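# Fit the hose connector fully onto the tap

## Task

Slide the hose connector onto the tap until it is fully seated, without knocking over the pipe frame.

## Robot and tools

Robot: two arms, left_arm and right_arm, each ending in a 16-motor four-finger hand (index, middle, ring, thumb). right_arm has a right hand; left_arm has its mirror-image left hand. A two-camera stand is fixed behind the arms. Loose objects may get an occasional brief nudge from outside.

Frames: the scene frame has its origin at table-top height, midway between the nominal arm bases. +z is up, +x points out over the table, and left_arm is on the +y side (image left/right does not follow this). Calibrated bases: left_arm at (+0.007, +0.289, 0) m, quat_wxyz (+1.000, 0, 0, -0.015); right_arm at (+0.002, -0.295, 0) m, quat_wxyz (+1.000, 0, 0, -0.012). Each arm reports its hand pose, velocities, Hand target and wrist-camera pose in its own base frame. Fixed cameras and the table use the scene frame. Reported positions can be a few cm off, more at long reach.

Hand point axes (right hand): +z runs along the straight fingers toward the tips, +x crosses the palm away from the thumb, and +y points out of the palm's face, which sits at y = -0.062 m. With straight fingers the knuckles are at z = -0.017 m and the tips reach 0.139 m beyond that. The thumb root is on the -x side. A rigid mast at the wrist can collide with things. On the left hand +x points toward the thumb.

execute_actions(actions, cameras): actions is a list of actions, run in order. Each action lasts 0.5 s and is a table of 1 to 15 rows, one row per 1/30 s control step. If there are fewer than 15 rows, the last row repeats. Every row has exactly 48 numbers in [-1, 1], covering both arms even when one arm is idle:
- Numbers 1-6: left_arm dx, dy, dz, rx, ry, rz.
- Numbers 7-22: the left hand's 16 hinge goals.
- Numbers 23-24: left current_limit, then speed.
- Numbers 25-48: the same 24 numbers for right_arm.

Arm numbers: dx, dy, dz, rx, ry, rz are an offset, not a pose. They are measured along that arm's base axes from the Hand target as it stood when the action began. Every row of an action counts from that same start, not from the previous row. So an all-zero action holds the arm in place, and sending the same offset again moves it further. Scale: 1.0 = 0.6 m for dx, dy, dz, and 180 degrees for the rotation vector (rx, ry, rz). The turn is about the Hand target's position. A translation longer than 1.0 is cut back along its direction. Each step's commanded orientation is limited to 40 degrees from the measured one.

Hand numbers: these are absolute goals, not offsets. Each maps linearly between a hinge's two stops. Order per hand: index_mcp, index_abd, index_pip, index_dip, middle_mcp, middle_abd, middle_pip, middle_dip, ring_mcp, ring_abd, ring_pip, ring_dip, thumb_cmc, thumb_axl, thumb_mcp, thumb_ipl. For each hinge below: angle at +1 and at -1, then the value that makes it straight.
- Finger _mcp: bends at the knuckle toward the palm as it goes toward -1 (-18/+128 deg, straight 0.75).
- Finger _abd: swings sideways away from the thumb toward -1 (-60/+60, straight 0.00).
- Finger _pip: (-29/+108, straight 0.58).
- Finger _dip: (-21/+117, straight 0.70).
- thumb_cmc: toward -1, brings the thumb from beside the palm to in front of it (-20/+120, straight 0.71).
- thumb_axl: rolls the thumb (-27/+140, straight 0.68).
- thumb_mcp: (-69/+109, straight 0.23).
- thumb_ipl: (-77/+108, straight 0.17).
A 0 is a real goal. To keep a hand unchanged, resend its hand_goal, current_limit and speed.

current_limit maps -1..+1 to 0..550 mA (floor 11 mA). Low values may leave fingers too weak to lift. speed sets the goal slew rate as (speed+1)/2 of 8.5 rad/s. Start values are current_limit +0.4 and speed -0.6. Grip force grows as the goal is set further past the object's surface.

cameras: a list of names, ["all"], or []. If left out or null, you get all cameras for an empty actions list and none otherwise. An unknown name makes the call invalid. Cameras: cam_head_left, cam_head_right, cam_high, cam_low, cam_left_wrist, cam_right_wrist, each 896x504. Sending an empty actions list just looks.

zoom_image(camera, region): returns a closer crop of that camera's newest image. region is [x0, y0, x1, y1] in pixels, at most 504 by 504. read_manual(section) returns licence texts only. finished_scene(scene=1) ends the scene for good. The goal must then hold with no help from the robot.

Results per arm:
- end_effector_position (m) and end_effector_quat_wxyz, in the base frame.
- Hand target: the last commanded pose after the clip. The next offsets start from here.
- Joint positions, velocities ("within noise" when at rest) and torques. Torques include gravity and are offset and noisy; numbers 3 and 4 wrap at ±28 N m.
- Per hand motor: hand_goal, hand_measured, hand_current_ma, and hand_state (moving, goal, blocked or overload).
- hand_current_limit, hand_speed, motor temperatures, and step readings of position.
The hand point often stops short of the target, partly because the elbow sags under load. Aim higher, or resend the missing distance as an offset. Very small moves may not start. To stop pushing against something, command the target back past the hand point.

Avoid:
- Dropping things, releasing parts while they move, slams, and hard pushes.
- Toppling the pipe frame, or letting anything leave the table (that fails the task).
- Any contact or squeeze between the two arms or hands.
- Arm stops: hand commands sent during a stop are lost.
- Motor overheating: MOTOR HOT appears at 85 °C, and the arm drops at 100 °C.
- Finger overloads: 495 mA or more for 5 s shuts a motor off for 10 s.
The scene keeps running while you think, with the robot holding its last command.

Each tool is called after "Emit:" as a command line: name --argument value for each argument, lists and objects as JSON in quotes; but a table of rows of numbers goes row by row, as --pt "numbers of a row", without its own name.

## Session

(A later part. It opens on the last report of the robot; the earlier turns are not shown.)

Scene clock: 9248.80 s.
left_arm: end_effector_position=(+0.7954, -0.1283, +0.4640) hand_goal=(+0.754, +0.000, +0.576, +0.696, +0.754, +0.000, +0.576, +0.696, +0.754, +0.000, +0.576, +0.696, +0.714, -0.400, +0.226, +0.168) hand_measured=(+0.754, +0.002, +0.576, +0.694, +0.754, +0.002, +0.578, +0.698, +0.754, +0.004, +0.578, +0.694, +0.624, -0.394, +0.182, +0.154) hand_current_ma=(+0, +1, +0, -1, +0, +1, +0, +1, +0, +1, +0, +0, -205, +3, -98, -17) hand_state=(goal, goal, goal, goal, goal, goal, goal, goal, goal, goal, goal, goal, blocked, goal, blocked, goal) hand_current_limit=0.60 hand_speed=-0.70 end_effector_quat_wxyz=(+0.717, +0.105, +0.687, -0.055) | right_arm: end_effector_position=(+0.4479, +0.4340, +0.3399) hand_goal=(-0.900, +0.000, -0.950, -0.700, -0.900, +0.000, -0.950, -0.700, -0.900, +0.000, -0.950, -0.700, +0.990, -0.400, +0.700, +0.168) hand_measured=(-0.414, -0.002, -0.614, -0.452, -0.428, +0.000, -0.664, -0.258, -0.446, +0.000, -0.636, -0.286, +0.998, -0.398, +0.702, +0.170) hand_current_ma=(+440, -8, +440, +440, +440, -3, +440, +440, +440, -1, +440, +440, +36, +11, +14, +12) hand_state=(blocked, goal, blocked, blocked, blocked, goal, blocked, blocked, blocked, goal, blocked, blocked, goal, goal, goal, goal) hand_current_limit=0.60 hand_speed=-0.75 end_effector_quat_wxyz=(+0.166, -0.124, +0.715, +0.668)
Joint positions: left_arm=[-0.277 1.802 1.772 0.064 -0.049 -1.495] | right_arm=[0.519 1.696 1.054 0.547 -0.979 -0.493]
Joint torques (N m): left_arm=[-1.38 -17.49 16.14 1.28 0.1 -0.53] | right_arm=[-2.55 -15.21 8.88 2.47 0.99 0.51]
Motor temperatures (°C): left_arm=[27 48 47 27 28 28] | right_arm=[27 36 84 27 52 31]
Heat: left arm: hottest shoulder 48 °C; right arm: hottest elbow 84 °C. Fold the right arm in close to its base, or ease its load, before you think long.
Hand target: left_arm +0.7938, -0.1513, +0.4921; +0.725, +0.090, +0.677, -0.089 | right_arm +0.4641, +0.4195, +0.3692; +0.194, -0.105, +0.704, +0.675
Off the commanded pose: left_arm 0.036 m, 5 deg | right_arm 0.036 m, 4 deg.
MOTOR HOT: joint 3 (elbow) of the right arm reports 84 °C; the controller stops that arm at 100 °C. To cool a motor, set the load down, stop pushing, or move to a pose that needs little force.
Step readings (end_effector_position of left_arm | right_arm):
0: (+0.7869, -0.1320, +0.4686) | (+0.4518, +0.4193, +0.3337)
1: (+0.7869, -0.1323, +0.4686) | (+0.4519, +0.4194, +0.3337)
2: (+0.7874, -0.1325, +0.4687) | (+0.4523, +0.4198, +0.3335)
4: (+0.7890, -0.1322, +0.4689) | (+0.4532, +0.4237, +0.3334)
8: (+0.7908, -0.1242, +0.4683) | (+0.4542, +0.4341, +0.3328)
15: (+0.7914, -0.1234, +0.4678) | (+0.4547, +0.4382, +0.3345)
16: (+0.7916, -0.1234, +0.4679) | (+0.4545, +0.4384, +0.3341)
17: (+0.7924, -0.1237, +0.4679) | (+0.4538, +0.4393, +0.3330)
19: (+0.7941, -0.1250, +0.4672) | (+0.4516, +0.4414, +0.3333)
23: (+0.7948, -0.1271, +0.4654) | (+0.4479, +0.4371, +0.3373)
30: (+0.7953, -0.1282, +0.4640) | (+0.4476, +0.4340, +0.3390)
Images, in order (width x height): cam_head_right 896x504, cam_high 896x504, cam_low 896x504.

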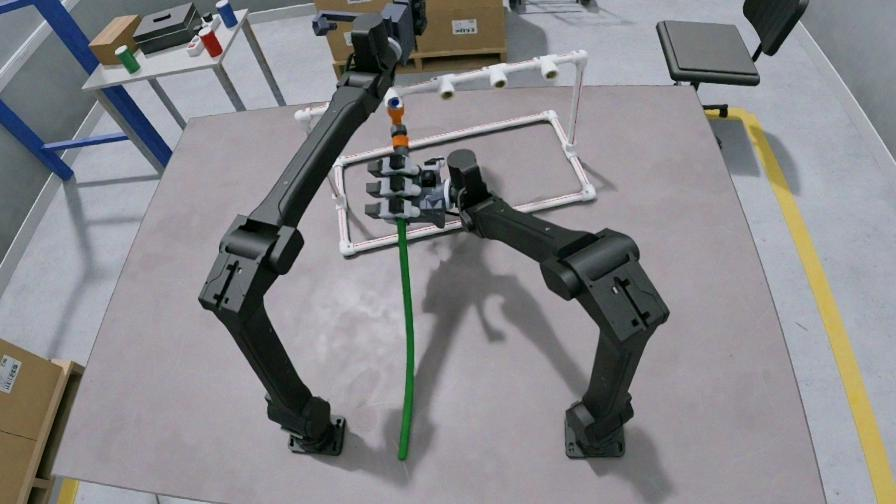

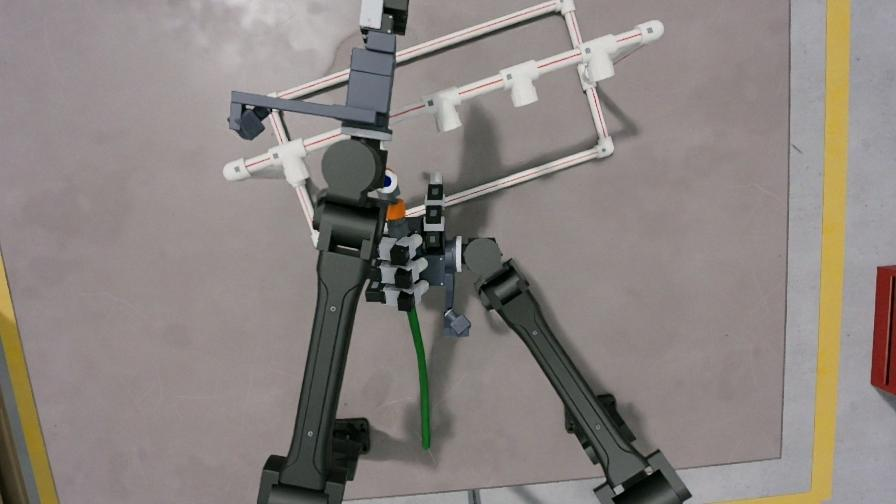

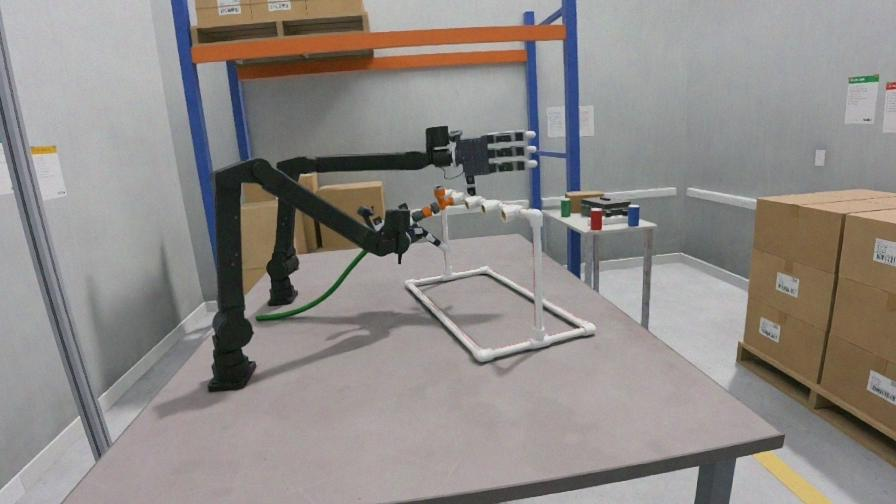

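Emit:
execute_actions --actions '[]' --cameras '["cam_left_wrist", "cam_right_wrist"]'

Scene clock: 9288.33 s.
left_arm: end_effector_position=(+0.7954, -0.1283, +0.4640) hand_goal=(+0.754, +0.000, +0.576, +0.696, +0.754, +0.000, +0.576, +0.696, +0.754, +0.000, +0.576, +0.696, +0.714, -0.400, +0.226, +0.168) hand_measured=(+0.754, +0.002, +0.576, +0.694, +0.754, +0.002, +0.578, +0.698, +0.754, +0.004, +0.578, +0.694, +0.624, -0.394, +0.182, +0.154) hand_current_ma=(+0, +1, +0, -1, +0, +1, +0, +1, +0, +1, +0, +0, -205, +3, -98, -17) hand_state=(goal, goal, goal, goal, goal, goal, goal, goal, goal, goal, goal, goal, blocked, goal, blocked, goal) hand_current_limit=0.60 hand_speed=-0.70 end_effector_quat_wxyz=(+0.717, +0.105, +0.687, -0.055) | right_arm: end_effector_position=(+0.4479, +0.4340, +0.3399) hand_goal=(-0.900, +0.000, -0.950, -0.700, -0.900, +0.000, -0.950, -0.700, -0.900, +0.000, -0.950, -0.700, +0.990, -0.400, +0.700, +0.168) hand_measured=(-0.414, -0.002, -0.614, -0.452, -0.428, +0.000, -0.664, -0.258, -0.446, +0.000, -0.636, -0.286, +0.998, -0.398, +0.702, +0.170) hand_current_ma=(+440, -8, +440, +440, +440, -3, +440, +440, +440, -1, +440, +440, +36, +11, +14, +12) hand_state=(blocked, goal, blocked, blocked, blocked, goal, blocked, blocked, blocked, goal, blocked, blocked, goal, goal, goal, goal) hand_current_limit=0.60 hand_speed=-0.75 end_effector_quat_wxyz=(+0.166, -0.124, +0.715, +0.668)
Joint positions: left_arm=[-0.277 1.802 1.772 0.064 -0.049 -1.495] | right_arm=[0.519 1.696 1.054 0.547 -0.979 -0.493]
Joint velocities: within noise
Joint torques (N m): left_arm=[-1.44 -17.44 16.17 1.18 0.09 -0.55] | right_arm=[-2.61 -15.21 8.88 2.37 0.99 0.5]
Motor temperatures (°C): left_arm=[26 46 60 27 28 27] | right_arm=[27 38 68 27 38 28]
Heat: left arm: hottest elbow 60 °C; right arm: hottest elbow 68 °C.
Hand target: left_arm +0.7938, -0.1513, +0.4921; +0.725, +0.090, +0.677, -0.089 | right_arm +0.4641, +0.4195, +0.3692; +0.194, -0.105, +0.704, +0.675
Off the commanded pose: left_arm 0.036 m, 5 deg | right_arm 0.036 m, 4 deg.
MOTOR HOT: cleared for the motors of the right arm.
camera_calibration:
cam_left_wrist: T_world_to_cam=[[-0.202528, -0.641154, 0.740205, -0.300103], [-0.782457, -0.348564, -0.516009, 0.773243], [0.58885, -0.683685, -0.431082, -0.227718], [0, 0, 0, 1]] pos_world=[0.678342, -0.0785757, 0.522972]
cam_right_wrist: T_world_to_cam=[[0.446236, -0.0248633, 0.89457, -0.465828], [0.529653, -0.798402, -0.286396, 0.159189], [0.721347, 0.601612, -0.343107, -0.338987], [0, 0, 0, 1]] pos_world=[0.368081, 0.319453, 0.345998]
Images, in order (width x height): cam_left_wrist 896x504, cam_right_wrist 896x504.

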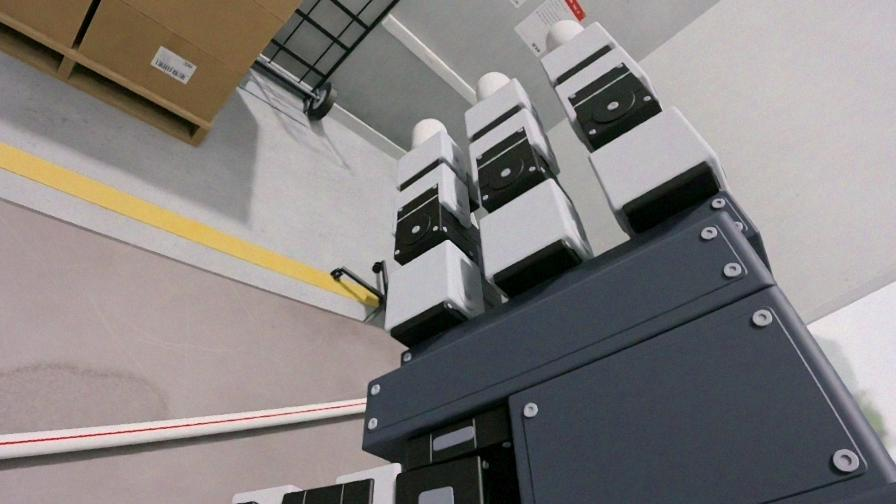

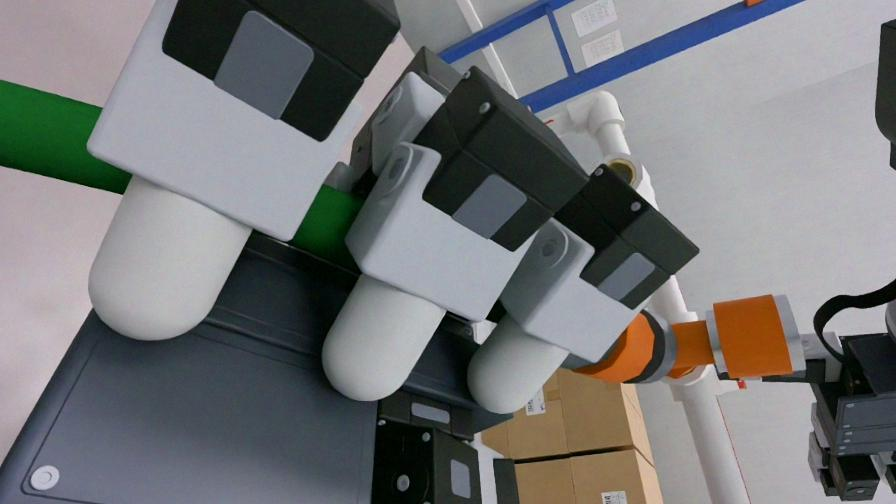

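Emit:
zoom_image --camera "cam_right_wrist" --region '[550, 280, 730, 410]'

Scaled by 2.800.

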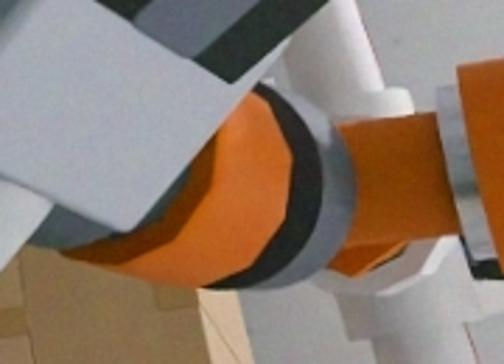

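Emit:
execute_actions --actions '[[[0.033,0,-0.0167,0,0,0,0.754,0,0.576,0.696,0.754,0,0.576,0.696,0.754,0,0.576,0.696,0.714,-0.4,0.226,0.168,0.6,-0.7,-0.0078,-0.0136,0,0,0,0.0296,-0.9,0,-0.95,-0.7,-0.9,0,-0.95,-0.7,-0.9,0,-0.95,-0.7,0.99,-0.4,0.7,0.168,0.6,-0.75]],[[-0.0167,0.0317,0,0,0,0.0375,0.754,0,0.576,0.696,0.754,0,0.576,0.696,0.754,0,0.576,0.696,0.714,-0.4,0.226,0.168,0.6,-0.7,-0.0078,-0.0136,0,0,0,0.0296,-0.9,0,-0.95,-0.7,-0.9,0,-0.95,-0.7,-0.9,0,-0.95,-0.7,0.99,-0.4,0.7,0.168,0.6,-0.75]],[[-0.0167,0.0317,0,0,0,0.0375,0.754,0,0.576,0.696,0.754,0,0.576,0.696,0.754,0,0.576,0.696,0.714,-0.4,0.226,0.168,0.6,-0.7,-0.0078,-0.0136,0,0,0,0.0296,-0.9,0,-0.95,-0.7,-0.9,0,-0.95,-0.7,-0.9,0,-0.95,-0.7,0.99,-0.4,0.7,0.168,0.6,-0.75]],[[-0.0167,0.0317,0,0,0,0.0375,0.754,0,0.576,0.696,0.754,0,0.576,0.696,0.754,0,0.576,0.696,0.714,-0.4,0.226,0.168,0.6,-0.7,0,0,0,0,0,0,-0.9,0,-0.95,-0.7,-0.9,0,-0.95,-0.7,-0.9,0,-0.95,-0.7,0.99,-0.4,0.7,0.168,0.6,-0.75]],[[-0.0167,0.0317,0,0,0,0.0375,0.754,0,0.576,0.696,0.754,0,0.576,0.696,0.754,0,0.576,0.696,0.714,-0.4,0.226,0.168,0.6,-0.7,0,0,0,0,0,0,-0.9,0,-0.95,-0.7,-0.9,0,-0.95,-0.7,-0.9,0,-0.95,-0.7,0.99,-0.4,0.7,0.168,0.6,-0.75]]]' --cameras '["cam_high", "cam_low", "cam_right_wrist"]'

Emit:
zoom_image --camera "cam_right_wrist" --region '[550, 280, 730, 410]'

Emit:
zoom_image --camera "cam_high" --region '[340, 130, 440, 250]'

Scene clock: 9413.77 s.
left_arm: end_effector_position=(+0.7695, -0.0695, +0.4360) hand_goal=(+0.754, +0.000, +0.576, +0.696, +0.754, +0.000, +0.576, +0.696, +0.754, +0.000, +0.576, +0.696, +0.714, -0.400, +0.226, +0.168) hand_measured=(+0.756, +0.002, +0.576, +0.694, +0.756, +0.002, +0.578, +0.698, +0.756, +0.004, +0.578, +0.694, +0.714, -0.402, +0.228, +0.166) hand_current_ma=(+0, +1, +0, -1, +0, +1, +0, +1, +0, +1, +0, +0, +0, +0, +0, -1) hand_state=(goal, goal, goal, goal, goal, goal, goal, goal, goal, goal, goal, goal, goal, goal, goal, goal) hand_current_limit=0.60 hand_speed=-0.70 end_effector_quat_wxyz=(+0.701, -0.064, +0.705, +0.090) | right_arm: end_effector_position=(+0.4290, +0.3981, +0.3451) hand_goal=(-0.900, +0.000, -0.950, -0.700, -0.900, +0.000, -0.950, -0.700, -0.900, +0.000, -0.950, -0.700, +0.990, -0.400, +0.700, +0.168) hand_measured=(-0.414, +0.004, -0.614, -0.454, -0.428, +0.000, -0.664, -0.258, -0.446, +0.000, -0.636, -0.286, +0.998, -0.398, +0.702, +0.170) hand_current_ma=(+440, +14, +440, +440, +440, -3, +440, +440, +440, -1, +440, +440, +36, +11, +14, +12) hand_state=(blocked, goal, blocked, blocked, blocked, goal, blocked, blocked, blocked, goal, blocked, blocked, goal, goal, goal, goal) hand_current_limit=0.60 hand_speed=-0.75 end_effector_quat_wxyz=(+0.069, -0.191, +0.691, +0.694)
Joint positions: left_arm=[-0.299 1.851 1.8 0.049 -0.518 -1.534] | right_arm=[0.451 1.703 1.066 0.538 -1.289 -0.463]
Joint torques (N m): left_arm=[-0.03 -18.08 17.09 2.33 -0.09 0.19] | right_arm=[-2.26 -12.4 12.52 1.03 -0.11 -0.02]
Motor temperatures (°C): left_arm=[26 43 69 27 28 28] | right_arm=[26 38 56 27 33 27]
Heat: left arm: hottest elbow 69 °C; right arm: hottest elbow 56 °C.
Hand target: left_arm +0.7736, -0.0754, +0.4820; +0.726, -0.070, +0.679, +0.082 | right_arm +0.4499, +0.3952, +0.3692; +0.098, -0.202, +0.682, +0.696
Off the commanded pose: left_arm 0.047 m, 4 deg | right_arm 0.032 m, 4 deg.
Step readings (end_effector_position of left_arm | right_arm):
0: (+0.7954, -0.1283, +0.4640) | (+0.4479, +0.4340, +0.3399)
1: (+0.7956, -0.1284, +0.4639) | (+0.4477, +0.4340, +0.3400)
2: (+0.7962, -0.1286, +0.4637) | (+0.4462, +0.4337, +0.3402)
4: (+0.7984, -0.1297, +0.4624) | (+0.4446, +0.4307, +0.3407)
8: (+0.8049, -0.1336, +0.4538) | (+0.4436, +0.4245, +0.3413)
15: (+0.8109, -0.1366, +0.4373) | (+0.4434, +0.4235, +0.3415)
16: (+0.8110, -0.1362, +0.4365) | (+0.4431, +0.4233, +0.3416)
17: (+0.8100, -0.1337, +0.4365) | (+0.4408, +0.4223, +0.3418)
19: (+0.8074, -0.1276, +0.4364) | (+0.4372, +0.4178, +0.3425)
23: (+0.8046, -0.1224, +0.4362) | (+0.4359, +0.4107, +0.3431)
30: (+0.8037, -0.1215, +0.4362) | (+0.4356, +0.4096, +0.3433)
31: (+0.8036, -0.1210, +0.4362) | (+0.4352, +0.4094, +0.3434)
32: (+0.8020, -0.1180, +0.4362) | (+0.4328, +0.4083, +0.3438)
34: (+0.7986, -0.1121, +0.4362) | (+0.4290, +0.4042, +0.3452)
38: (+0.7951, -0.1062, +0.4362) | (+0.4289, +0.3989, +0.3452)
45: (+0.7941, -0.1049, +0.4363) | (+0.4288, +0.3984, +0.3450)
46: (+0.7939, -0.1044, +0.4363) | (+0.4289, +0.3985, +0.3451)
47: (+0.7920, -0.1010, +0.4363) | (+0.4288, +0.3985, +0.3451)
49: (+0.7879, -0.0945, +0.4363) | (+0.4288, +0.3985, +0.3451)
53: (+0.7839, -0.0884, +0.4363) | (+0.4290, +0.3983, +0.3451)
60: (+0.7826, -0.0863, +0.4363) | (+0.4290, +0.3983, +0.3451)
61: (+0.7823, -0.0858, +0.4363) | (+0.4290, +0.3983, +0.3451)
62: (+0.7802, -0.0826, +0.4363) | (+0.4290, +0.3983, +0.3451)
64: (+0.7756, -0.0776, +0.4360) | (+0.4289, +0.3983, +0.3451)
68: (+0.7709, -0.0713, +0.4360) | (+0.4290, +0.3981, +0.3451)
75: (+0.7696, -0.0697, +0.4360) | (+0.4290, +0.3981, +0.3451)
camera_calibration:
cam_right_wrist: T_world_to_cam=[[0.48343, 0.0671407, 0.872805, -0.508031], [0.688823, -0.644462, -0.331951, 0.0281639], [0.540202, 0.761683, -0.3578, -0.283037], [0, 0, 0, 1]] pos_world=[0.379094, 0.267844, 0.35149]
Images, in order (width x height): cam_high 896x504, cam_low 896x504, cam_right_wrist 896x504.

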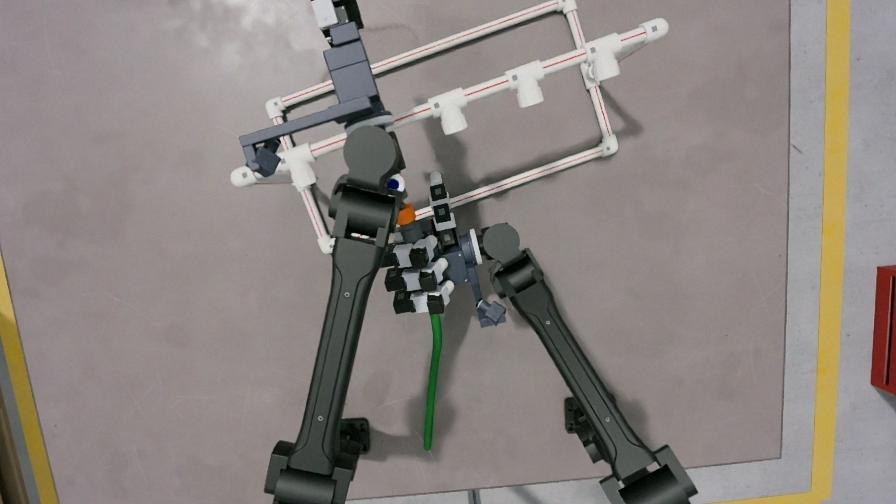

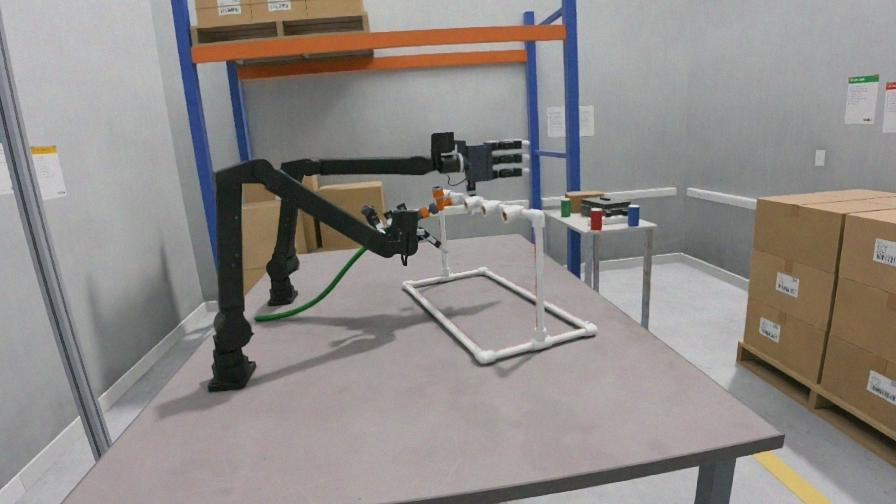

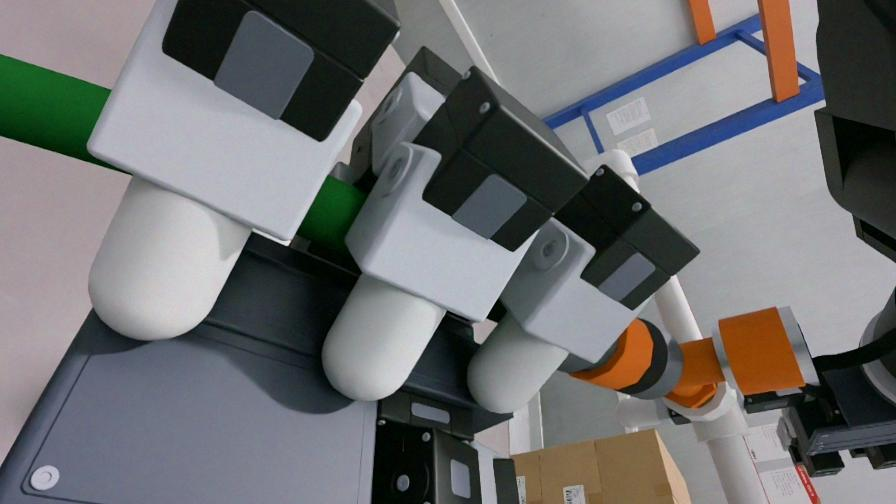

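Scaled by 2.800.

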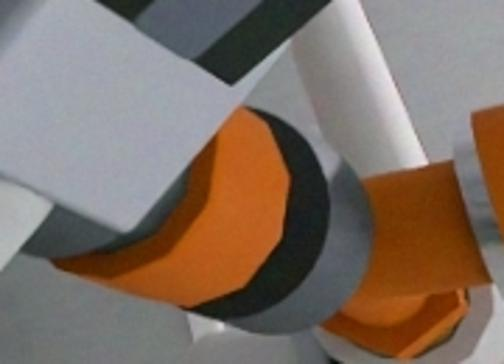

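Scaled by 4.200.

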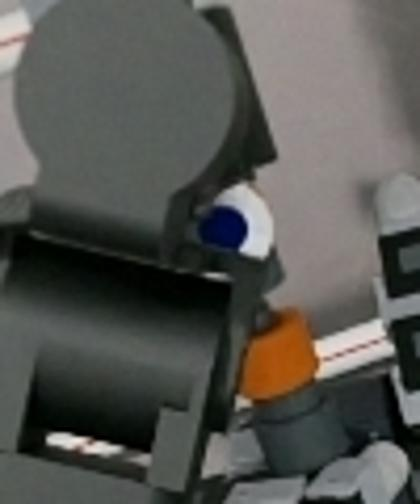

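Emit:
execute_actions --actions '[[[-0.0167,0,-0.03,0,0,0,0.754,0,0.576,0.696,0.754,0,0.576,0.696,0.754,0,0.576,0.696,0.714,-0.4,0.226,0.168,0.8,-0.7,0.0181,0.005,0.0068,0,0,0,-0.95,0,-0.97,-0.75,-0.95,0,-0.97,-0.75,-0.95,0,-0.97,-0.75,0.99,-0.4,0.7,0.168,0.75,-0.75]],[[0,0,0,0,0,0,0.754,0,0.576,0.696,0.754,0,0.576,0.696,0.754,0,0.576,0.696,0.714,-0.4,0.226,0.168,0.8,-0.7,0.0181,0.005,0.0068,0,0,0,-0.95,0,-0.97,-0.75,-0.95,0,-0.97,-0.75,-0.95,0,-0.97,-0.75,0.99,-0.4,0.7,0.168,0.75,-0.75]]]' --cameras '["cam_low", "cam_right_wrist", "cam_head_right"]'

Emit:
zoom_image --camera "cam_right_wrist" --region '[550, 280, 730, 410]'

Emit:
zoom_image --camera "cam_low" --region '[400, 150, 520, 230]'

Scene clock: 9429.27 s.
left_arm: end_effector_position=(+0.7696, -0.0691, +0.4434) hand_goal=(+0.754, +0.000, +0.576, +0.696, +0.754, +0.000, +0.576, +0.696, +0.754, +0.000, +0.576, +0.696, +0.714, -0.400, +0.226, +0.168) hand_measured=(+0.756, +0.002, +0.576, +0.694, +0.756, +0.002, +0.578, +0.698, +0.756, +0.004, +0.578, +0.694, +0.716, -0.402, +0.228, +0.166) hand_current_ma=(+0, +1, +0, -1, +0, +1, +0, +1, +0, +1, +0, +0, +0, +0, +0, -1) hand_state=(goal, goal, goal, goal, goal, goal, goal, goal, goal, goal, goal, goal, goal, goal, goal, goal) hand_current_limit=0.80 hand_speed=-0.70 end_effector_quat_wxyz=(+0.714, -0.072, +0.691, +0.086) | right_arm: end_effector_position=(+0.4395, +0.4026, +0.3464) hand_goal=(-0.950, +0.000, -0.970, -0.750, -0.950, +0.000, -0.970, -0.750, -0.950, +0.000, -0.970, -0.750, +0.990, -0.400, +0.700, +0.168) hand_measured=(-0.414, +0.002, -0.614, -0.454, -0.428, +0.000, -0.664, -0.258, -0.448, +0.000, -0.636, -0.288, +0.998, -0.398, +0.702, +0.170) hand_current_ma=(+481, +8, +481, +481, +481, -3, +481, +481, +481, -1, +481, +481, +36, +11, +14, +12) hand_state=(blocked, goal, blocked, blocked, blocked, goal, blocked, blocked, blocked, goal, blocked, blocked, goal, goal, goal, goal) hand_current_limit=0.75 hand_speed=-0.75 end_effector_quat_wxyz=(+0.064, -0.198, +0.690, +0.694)
Joint positions: left_arm=[-0.299 1.851 1.8 0.09 -0.522 -1.534] | right_arm=[0.449 1.731 1.115 0.502 -1.309 -0.481]
Joint torques (N m): left_arm=[-0.44 -19.19 11.43 2.69 -0.07 0.18] | right_arm=[-2.61 -12.4 14.28 0.9 0.36 0.15]
Motor temperatures (°C): left_arm=[26 45 71 27 28 27] | right_arm=[26 38 59 27 32 27]
Heat: left arm: hottest elbow 71 °C; right arm: hottest elbow 59 °C.
Hand target: left_arm +0.7636, -0.0752, +0.4640; +0.726, -0.070, +0.679, +0.083 | right_arm +0.4717, +0.4012, +0.3772; +0.098, -0.202, +0.682, +0.696
Off the commanded pose: left_arm 0.022 m, 2 deg | right_arm 0.045 m, 4 deg.
Step readings (end_effector_position of left_arm | right_arm):
0: (+0.7694, -0.0695, +0.4360) | (+0.4290, +0.3981, +0.3451)
1: (+0.7694, -0.0695, +0.4360) | (+0.4290, +0.3981, +0.3452)
2: (+0.7694, -0.0694, +0.4361) | (+0.4295, +0.3981, +0.3454)
4: (+0.7693, -0.0692, +0.4373) | (+0.4313, +0.3986, +0.3463)
8: (+0.7695, -0.0691, +0.4409) | (+0.4351, +0.4006, +0.3468)
15: (+0.7695, -0.0694, +0.4421) | (+0.4358, +0.4008, +0.3466)
16: (+0.7695, -0.0694, +0.4421) | (+0.4360, +0.4008, +0.3465)
17: (+0.7695, -0.0694, +0.4421) | (+0.4361, +0.4010, +0.3468)
19: (+0.7696, -0.0694, +0.4422) | (+0.4379, +0.4016, +0.3471)
23: (+0.7696, -0.0691, +0.4434) | (+0.4396, +0.4026, +0.3467)
30: (+0.7696, -0.0691, +0.4434) | (+0.4396, +0.4026, +0.3465)
camera_calibration:
cam_right_wrist: T_world_to_cam=[[0.479316, 0.0769353, 0.874264, -0.517162], [0.701356, -0.632413, -0.328866, 0.0128217], [0.527595, 0.770801, -0.357085, -0.290021], [0, 0, 0, 1]] pos_world=[0.391905, 0.271445, 0.352791]
Images, in order (width x height): cam_head_right 896x504, cam_low 896x504, cam_right_wrist 896x504.

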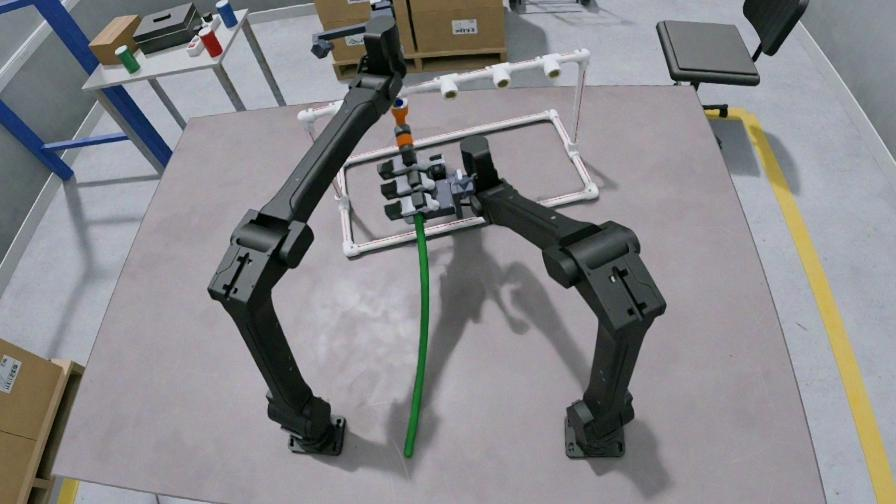

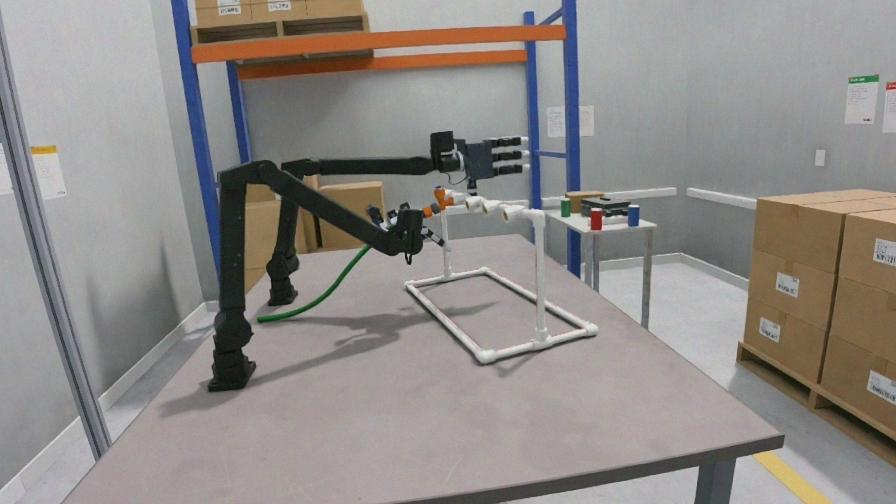

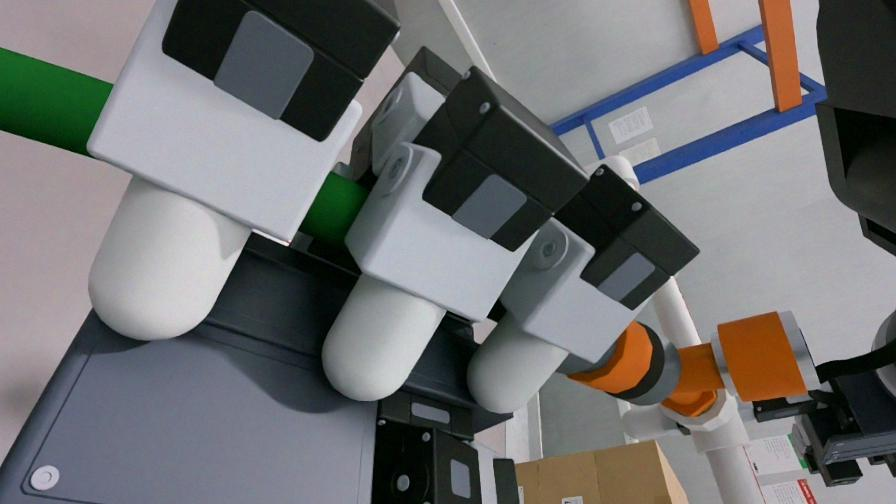

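Scaled by 2.800.

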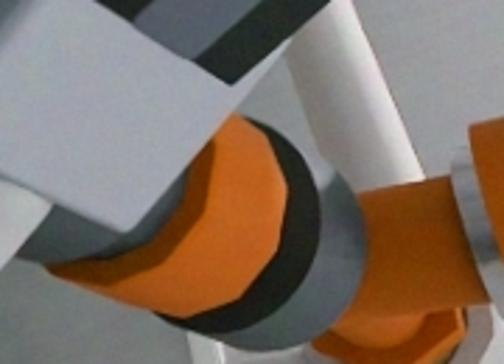

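Scaled by 4.200.

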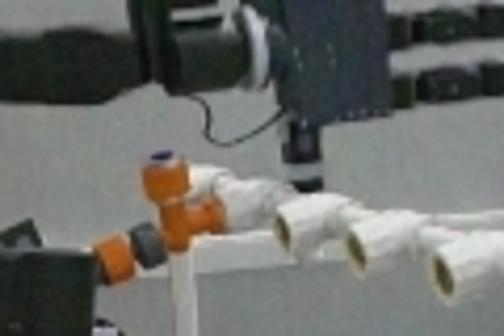

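Emit:
execute_actions --actions '[[[-0.0241,-0.0067,0,0,0,0,0.754,0,0.576,0.696,0.754,0,0.576,0.696,0.754,0,0.576,0.696,0.714,-0.4,0.226,0.168,0.8,-0.7,0.0915,0.0252,0.03,0,0,-0.0083,-0.95,0,-0.97,-0.75,-0.95,0,-0.97,-0.75,-0.95,0,-0.97,-0.75,0.99,-0.4,0.7,0.168,0.75,-0.75]],[[-0.0241,-0.0067,0,0,0,0,0.754,0,0.576,0.696,0.754,0,0.576,0.696,0.754,0,0.576,0.696,0.714,-0.4,0.226,0.168,0.8,-0.7,0.0915,0.0252,0.03,0,0,-0.0083,-0.95,0,-0.97,-0.75,-0.95,0,-0.97,-0.75,-0.95,0,-0.97,-0.75,0.99,-0.4,0.7,0.168,0.75,-0.75]],[[-0.0241,-0.0067,0,0,0,0,0.754,0,0.576,0.696,0.754,0,0.576,0.696,0.754,0,0.576,0.696,0.714,-0.4,0.226,0.168,0.8,-0.7,0.0915,0.0252,0.03,0,0,-0.0083,-0.95,0,-0.97,-0.75,-0.95,0,-0.97,-0.75,-0.95,0,-0.97,-0.75,0.99,-0.4,0.7,0.168,0.75,-0.75]]]' --cameras '["cam_right_wrist", "cam_high"]'

Scene clock: 9464.17 s.
left_arm: end_effector_position=(+0.7676, +0.0112, +0.4458) hand_goal=(+0.754, +0.000, +0.576, +0.696, +0.754, +0.000, +0.576, +0.696, +0.754, +0.000, +0.576, +0.696, +0.714, -0.400, +0.226, +0.168) hand_measured=(+0.754, +0.004, +0.576, +0.694, +0.754, +0.004, +0.578, +0.698, +0.754, +0.004, +0.578, +0.694, +0.728, -0.422, +0.234, +0.166) hand_current_ma=(+0, +1, +0, -1, +0, +1, +0, +1, +0, +1, +0, +0, +12, -28, +8, +0) hand_state=(goal, goal, goal, goal, goal, goal, goal, goal, goal, goal, goal, goal, goal, blocked, goal, goal) hand_current_limit=0.80 hand_speed=-0.70 end_effector_quat_wxyz=(+0.737, -0.123, +0.655, +0.115) | right_arm: end_effector_position=(+0.4837, +0.4363, +0.3467) hand_goal=(-0.950, +0.000, -0.970, -0.750, -0.950, +0.000, -0.970, -0.750, -0.950, +0.000, -0.970, -0.750, +0.990, -0.400, +0.700, +0.168) hand_measured=(-0.418, -0.010, -0.602, -0.474, -0.428, +0.000, -0.664, -0.258, -0.448, +0.000, -0.636, -0.288, +0.998, -0.398, +0.702, +0.170) hand_current_ma=(+481, -41, +481, +481, +481, -3, +481, +481, +481, -1, +481, +481, +42, +9, +17, +11) hand_state=(blocked, goal, blocked, blocked, blocked, goal, blocked, blocked, blocked, goal, blocked, blocked, goal, goal, goal, goal) hand_current_limit=0.75 hand_speed=-0.75 end_effector_quat_wxyz=(+0.046, -0.264, +0.670, +0.693)
Joint positions: left_arm=[-0.198 1.843 1.751 0.223 -0.534 -1.534] | right_arm=[0.46 1.901 1.401 0.265 -1.416 -0.673]
Joint torques (N m): left_arm=[-9.47 -24.53 5.41 -0.79 -0.37 0.29] | right_arm=[-8 -13.68 24.72 0.61 4.75 2]
Motor temperatures (°C): left_arm=[26 48 62 27 28 27] | right_arm=[26 37 62 27 33 27]
Heat: left arm: hottest elbow 62 °C; right arm: hottest elbow 62 °C.
Hand target: left_arm +0.7202, -0.0874, +0.4639; +0.726, -0.070, +0.679, +0.083 | right_arm +0.6365, +0.4463, +0.4312; +0.125, -0.175, +0.689, +0.692
Off the commanded pose: left_arm 0.111 m, 8 deg | right_arm 0.175 m, 14 deg.
Step readings (end_effector_position of left_arm | right_arm):
0: (+0.7696, -0.0691, +0.4434) | (+0.4395, +0.4026, +0.3464)
1: (+0.7696, -0.0691, +0.4434) | (+0.4398, +0.4025, +0.3468)
2: (+0.7695, -0.0690, +0.4438) | (+0.4407, +0.4028, +0.3471)
4: (+0.7698, -0.0666, +0.4447) | (+0.4436, +0.4048, +0.3468)
8: (+0.7709, -0.0540, +0.4458) | (+0.4494, +0.4099, +0.3452)
15: (+0.7714, -0.0407, +0.4461) | (+0.4551, +0.4137, +0.3452)
16: (+0.7713, -0.0404, +0.4457) | (+0.4553, +0.4139, +0.3453)
17: (+0.7712, -0.0403, +0.4452) | (+0.4556, +0.4142, +0.3455)
19: (+0.7711, -0.0386, +0.4451) | (+0.4580, +0.4157, +0.3453)
23: (+0.7697, -0.0278, +0.4453) | (+0.4689, +0.4228, +0.3464)
30: (+0.7696, -0.0167, +0.4454) | (+0.4737, +0.4260, +0.3463)
31: (+0.7696, -0.0161, +0.4453) | (+0.4738, +0.4264, +0.3466)
32: (+0.7696, -0.0158, +0.4450) | (+0.4743, +0.4267, +0.3467)
34: (+0.7693, -0.0134, +0.4453) | (+0.4759, +0.4278, +0.3465)
38: (+0.7690, -0.0018, +0.4457) | (+0.4807, +0.4312, +0.3465)
45: (+0.7677, +0.0111, +0.4458) | (+0.4838, +0.4361, +0.3470)
camera_calibration:
cam_right_wrist: T_world_to_cam=[[0.404954, 0.121526, 0.906225, -0.535705], [0.794777, -0.536791, -0.283169, -0.0995553], [0.452041, 0.834917, -0.313962, -0.345602], [0, 0, 0, 1]] pos_world=[0.452286, 0.30021, 0.348773]
Images, in order (width x height): cam_high 896x504, cam_right_wrist 896x504.

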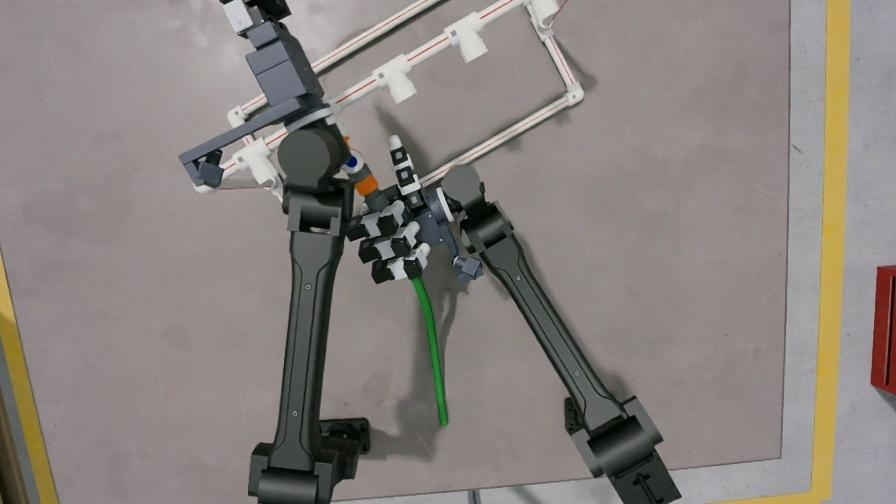

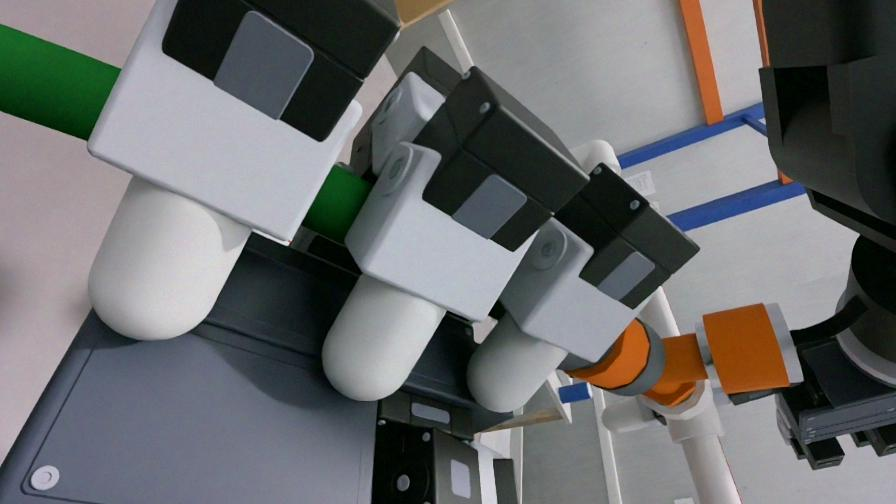

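Emit:
zoom_image --camera "cam_right_wrist" --region '[550, 280, 730, 410]'

Scaled by 2.800.

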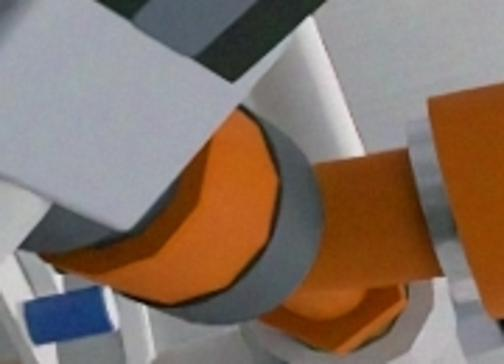

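Emit:
execute_actions --actions '[[[0.03,0.08,0,0,0,0,0.754,0,0.576,0.696,0.754,0,0.576,0.696,0.754,0,0.576,0.696,0.714,-0.4,0.226,0.168,0.6,-0.7,-0.117,-0.0085,-0.045,0,0,0,-0.95,0,-0.97,-0.75,-0.95,0,-0.97,-0.75,-0.95,0,-0.97,-0.75,0.99,-0.4,0.7,0.168,0.75,-0.75]],[[0.03,0.06,0,0,0,0,0.754,0,0.576,0.696,0.754,0,0.576,0.696,0.754,0,0.576,0.696,0.714,-0.4,0.226,0.168,0.6,-0.7,-0.117,-0.0085,-0.045,0,0,0,-0.9,0,-0.95,-0.7,-0.9,0,-0.95,-0.7,-0.9,0,-0.95,-0.7,0.99,-0.4,0.7,0.168,0.6,-0.75]]]' --cameras '["cam_right_wrist", "cam_high", "cam_low"]'

Emit:
zoom_image --camera "cam_right_wrist" --region '[550, 280, 730, 410]'

Emit:
zoom_image --camera "cam_high" --region '[320, 120, 440, 250]'

Emit:
zoom_image --camera "cam_low" --region '[400, 160, 500, 230]'

Scene clock: 9485.67 s.
left_arm: end_effector_position=(+0.7731, +0.0158, +0.4455) hand_goal=(+0.754, +0.000, +0.576, +0.696, +0.754, +0.000, +0.576, +0.696, +0.754, +0.000, +0.576, +0.696, +0.714, -0.400, +0.226, +0.168) hand_measured=(+0.754, +0.004, +0.576, +0.694, +0.754, +0.004, +0.578, +0.698, +0.754, +0.004, +0.578, +0.694, +0.730, -0.426, +0.236, +0.166) hand_current_ma=(+0, +1, +0, -1, +0, +1, +0, +1, +0, +1, +0, +0, +13, -36, +9, +0) hand_state=(goal, goal, goal, goal, goal, goal, goal, goal, goal, goal, goal, goal, goal, blocked, goal, goal) hand_current_limit=0.60 hand_speed=-0.70 end_effector_quat_wxyz=(+0.725, -0.081, +0.678, +0.091) | right_arm: end_effector_position=(+0.4708, +0.4549, +0.3468) hand_goal=(-0.900, +0.000, -0.950, -0.700, -0.900, +0.000, -0.950, -0.700, -0.900, +0.000, -0.950, -0.700, +0.990, -0.400, +0.700, +0.168) hand_measured=(-0.434, +0.004, -0.584, -0.474, -0.428, +0.000, -0.664, -0.258, -0.448, +0.000, -0.634, -0.288, +0.998, -0.398, +0.702, +0.170) hand_current_ma=(+440, +16, +440, +440, +440, -3, +440, +440, +440, -1, +440, +440, +42, +9, +17, +11) hand_state=(blocked, goal, blocked, blocked, blocked, goal, blocked, blocked, blocked, goal, blocked, blocked, goal, goal, goal, goal) hand_current_limit=0.60 hand_speed=-0.75 end_effector_quat_wxyz=(+0.081, -0.199, +0.694, +0.687)
Joint positions: left_arm=[-0.172 1.814 1.732 0.158 -0.415 -1.534] | right_arm=[0.505 1.834 1.276 0.433 -1.225 -0.513]
Joint torques (N m): left_arm=[-1.44 -20.84 9.33 1.07 -0.01 0.09] | right_arm=[-3.6 -17.49 9.31 2.22 1.57 0.42]
Motor temperatures (°C): left_arm=[27 48 55 27 28 27] | right_arm=[26 37 81 27 60 30]
Heat: left arm: hottest elbow 55 °C; right arm: hottest elbow 81 °C.
Hand target: left_arm +0.7561, -0.0034, +0.4641; +0.726, -0.070, +0.679, +0.082 | right_arm +0.4960, +0.4363, +0.3774; +0.125, -0.175, +0.689, +0.692
Off the commanded pose: left_arm 0.031 m, 2 deg | right_arm 0.044 m, 6 deg.
Step readings (end_effector_position of left_arm | right_arm):
0: (+0.7676, +0.0112, +0.4458) | (+0.4837, +0.4363, +0.3468)
1: (+0.7678, +0.0113, +0.4458) | (+0.4837, +0.4364, +0.3468)
2: (+0.7690, +0.0114, +0.4461) | (+0.4835, +0.4371, +0.3466)
4: (+0.7720, +0.0131, +0.4465) | (+0.4838, +0.4409, +0.3458)
8: (+0.7719, +0.0209, +0.4468) | (+0.4820, +0.4512, +0.3448)
15: (+0.7718, +0.0234, +0.4465) | (+0.4805, +0.4555, +0.3453)
16: (+0.7720, +0.0232, +0.4465) | (+0.4805, +0.4555, +0.3453)
17: (+0.7733, +0.0232, +0.4465) | (+0.4798, +0.4562, +0.3443)
19: (+0.7751, +0.0223, +0.4467) | (+0.4782, +0.4579, +0.3438)
23: (+0.7734, +0.0188, +0.4464) | (+0.4721, +0.4562, +0.3448)
30: (+0.7732, +0.0158, +0.4455) | (+0.4707, +0.4548, +0.3458)
camera_calibration:
cam_right_wrist: T_world_to_cam=[[0.457473, 0.0717487, 0.886324, -0.52807], [0.693114, -0.653181, -0.304873, 0.0290652], [0.557056, 0.753795, -0.348543, -0.355788], [0, 0, 0, 1]] pos_world=[0.419626, 0.325065, 0.352895]
Images, in order (width x height): cam_high 896x504, cam_low 896x504, cam_right_wrist 896x504.

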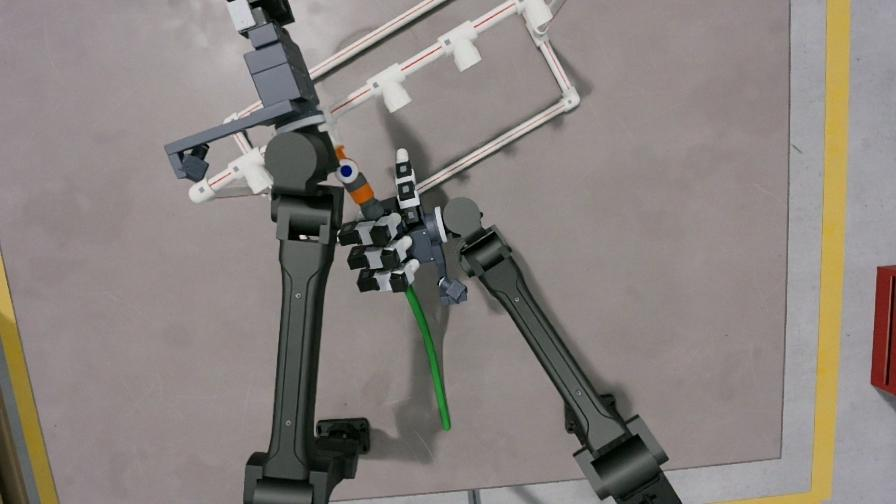

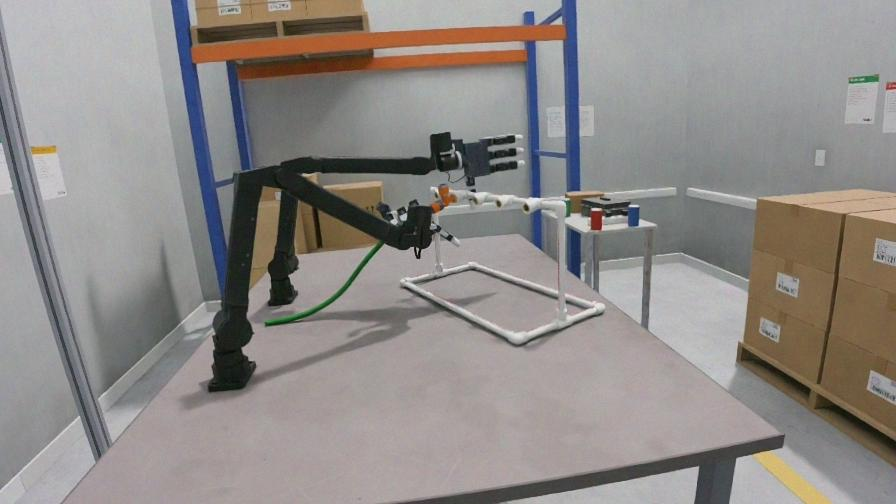

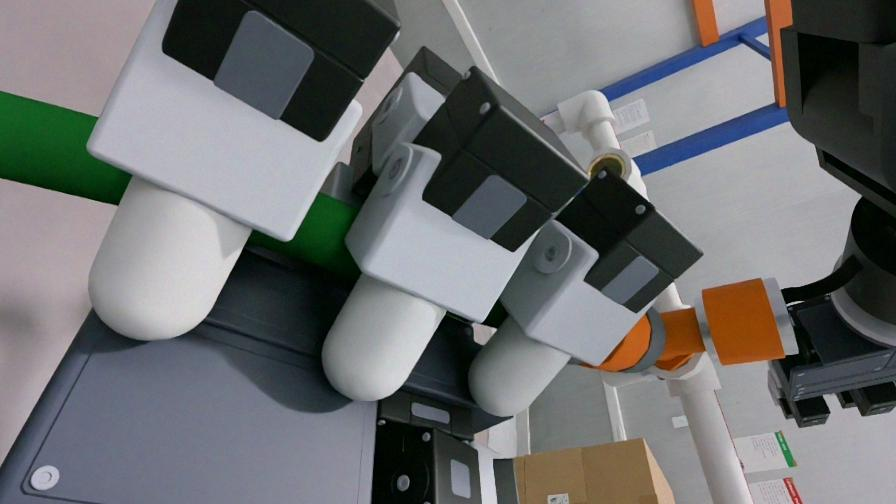

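Scaled by 2.800.

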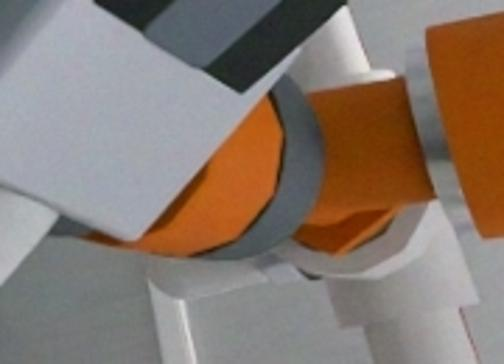

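Scaled by 3.877.

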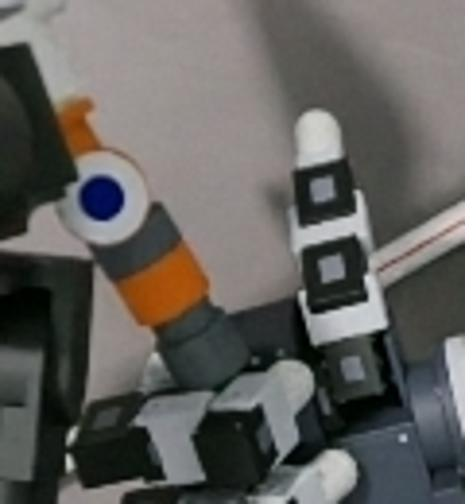

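Scaled by 5.040.

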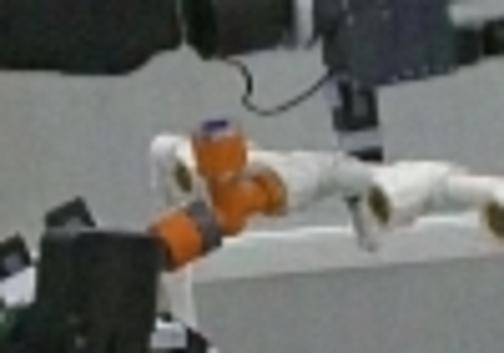

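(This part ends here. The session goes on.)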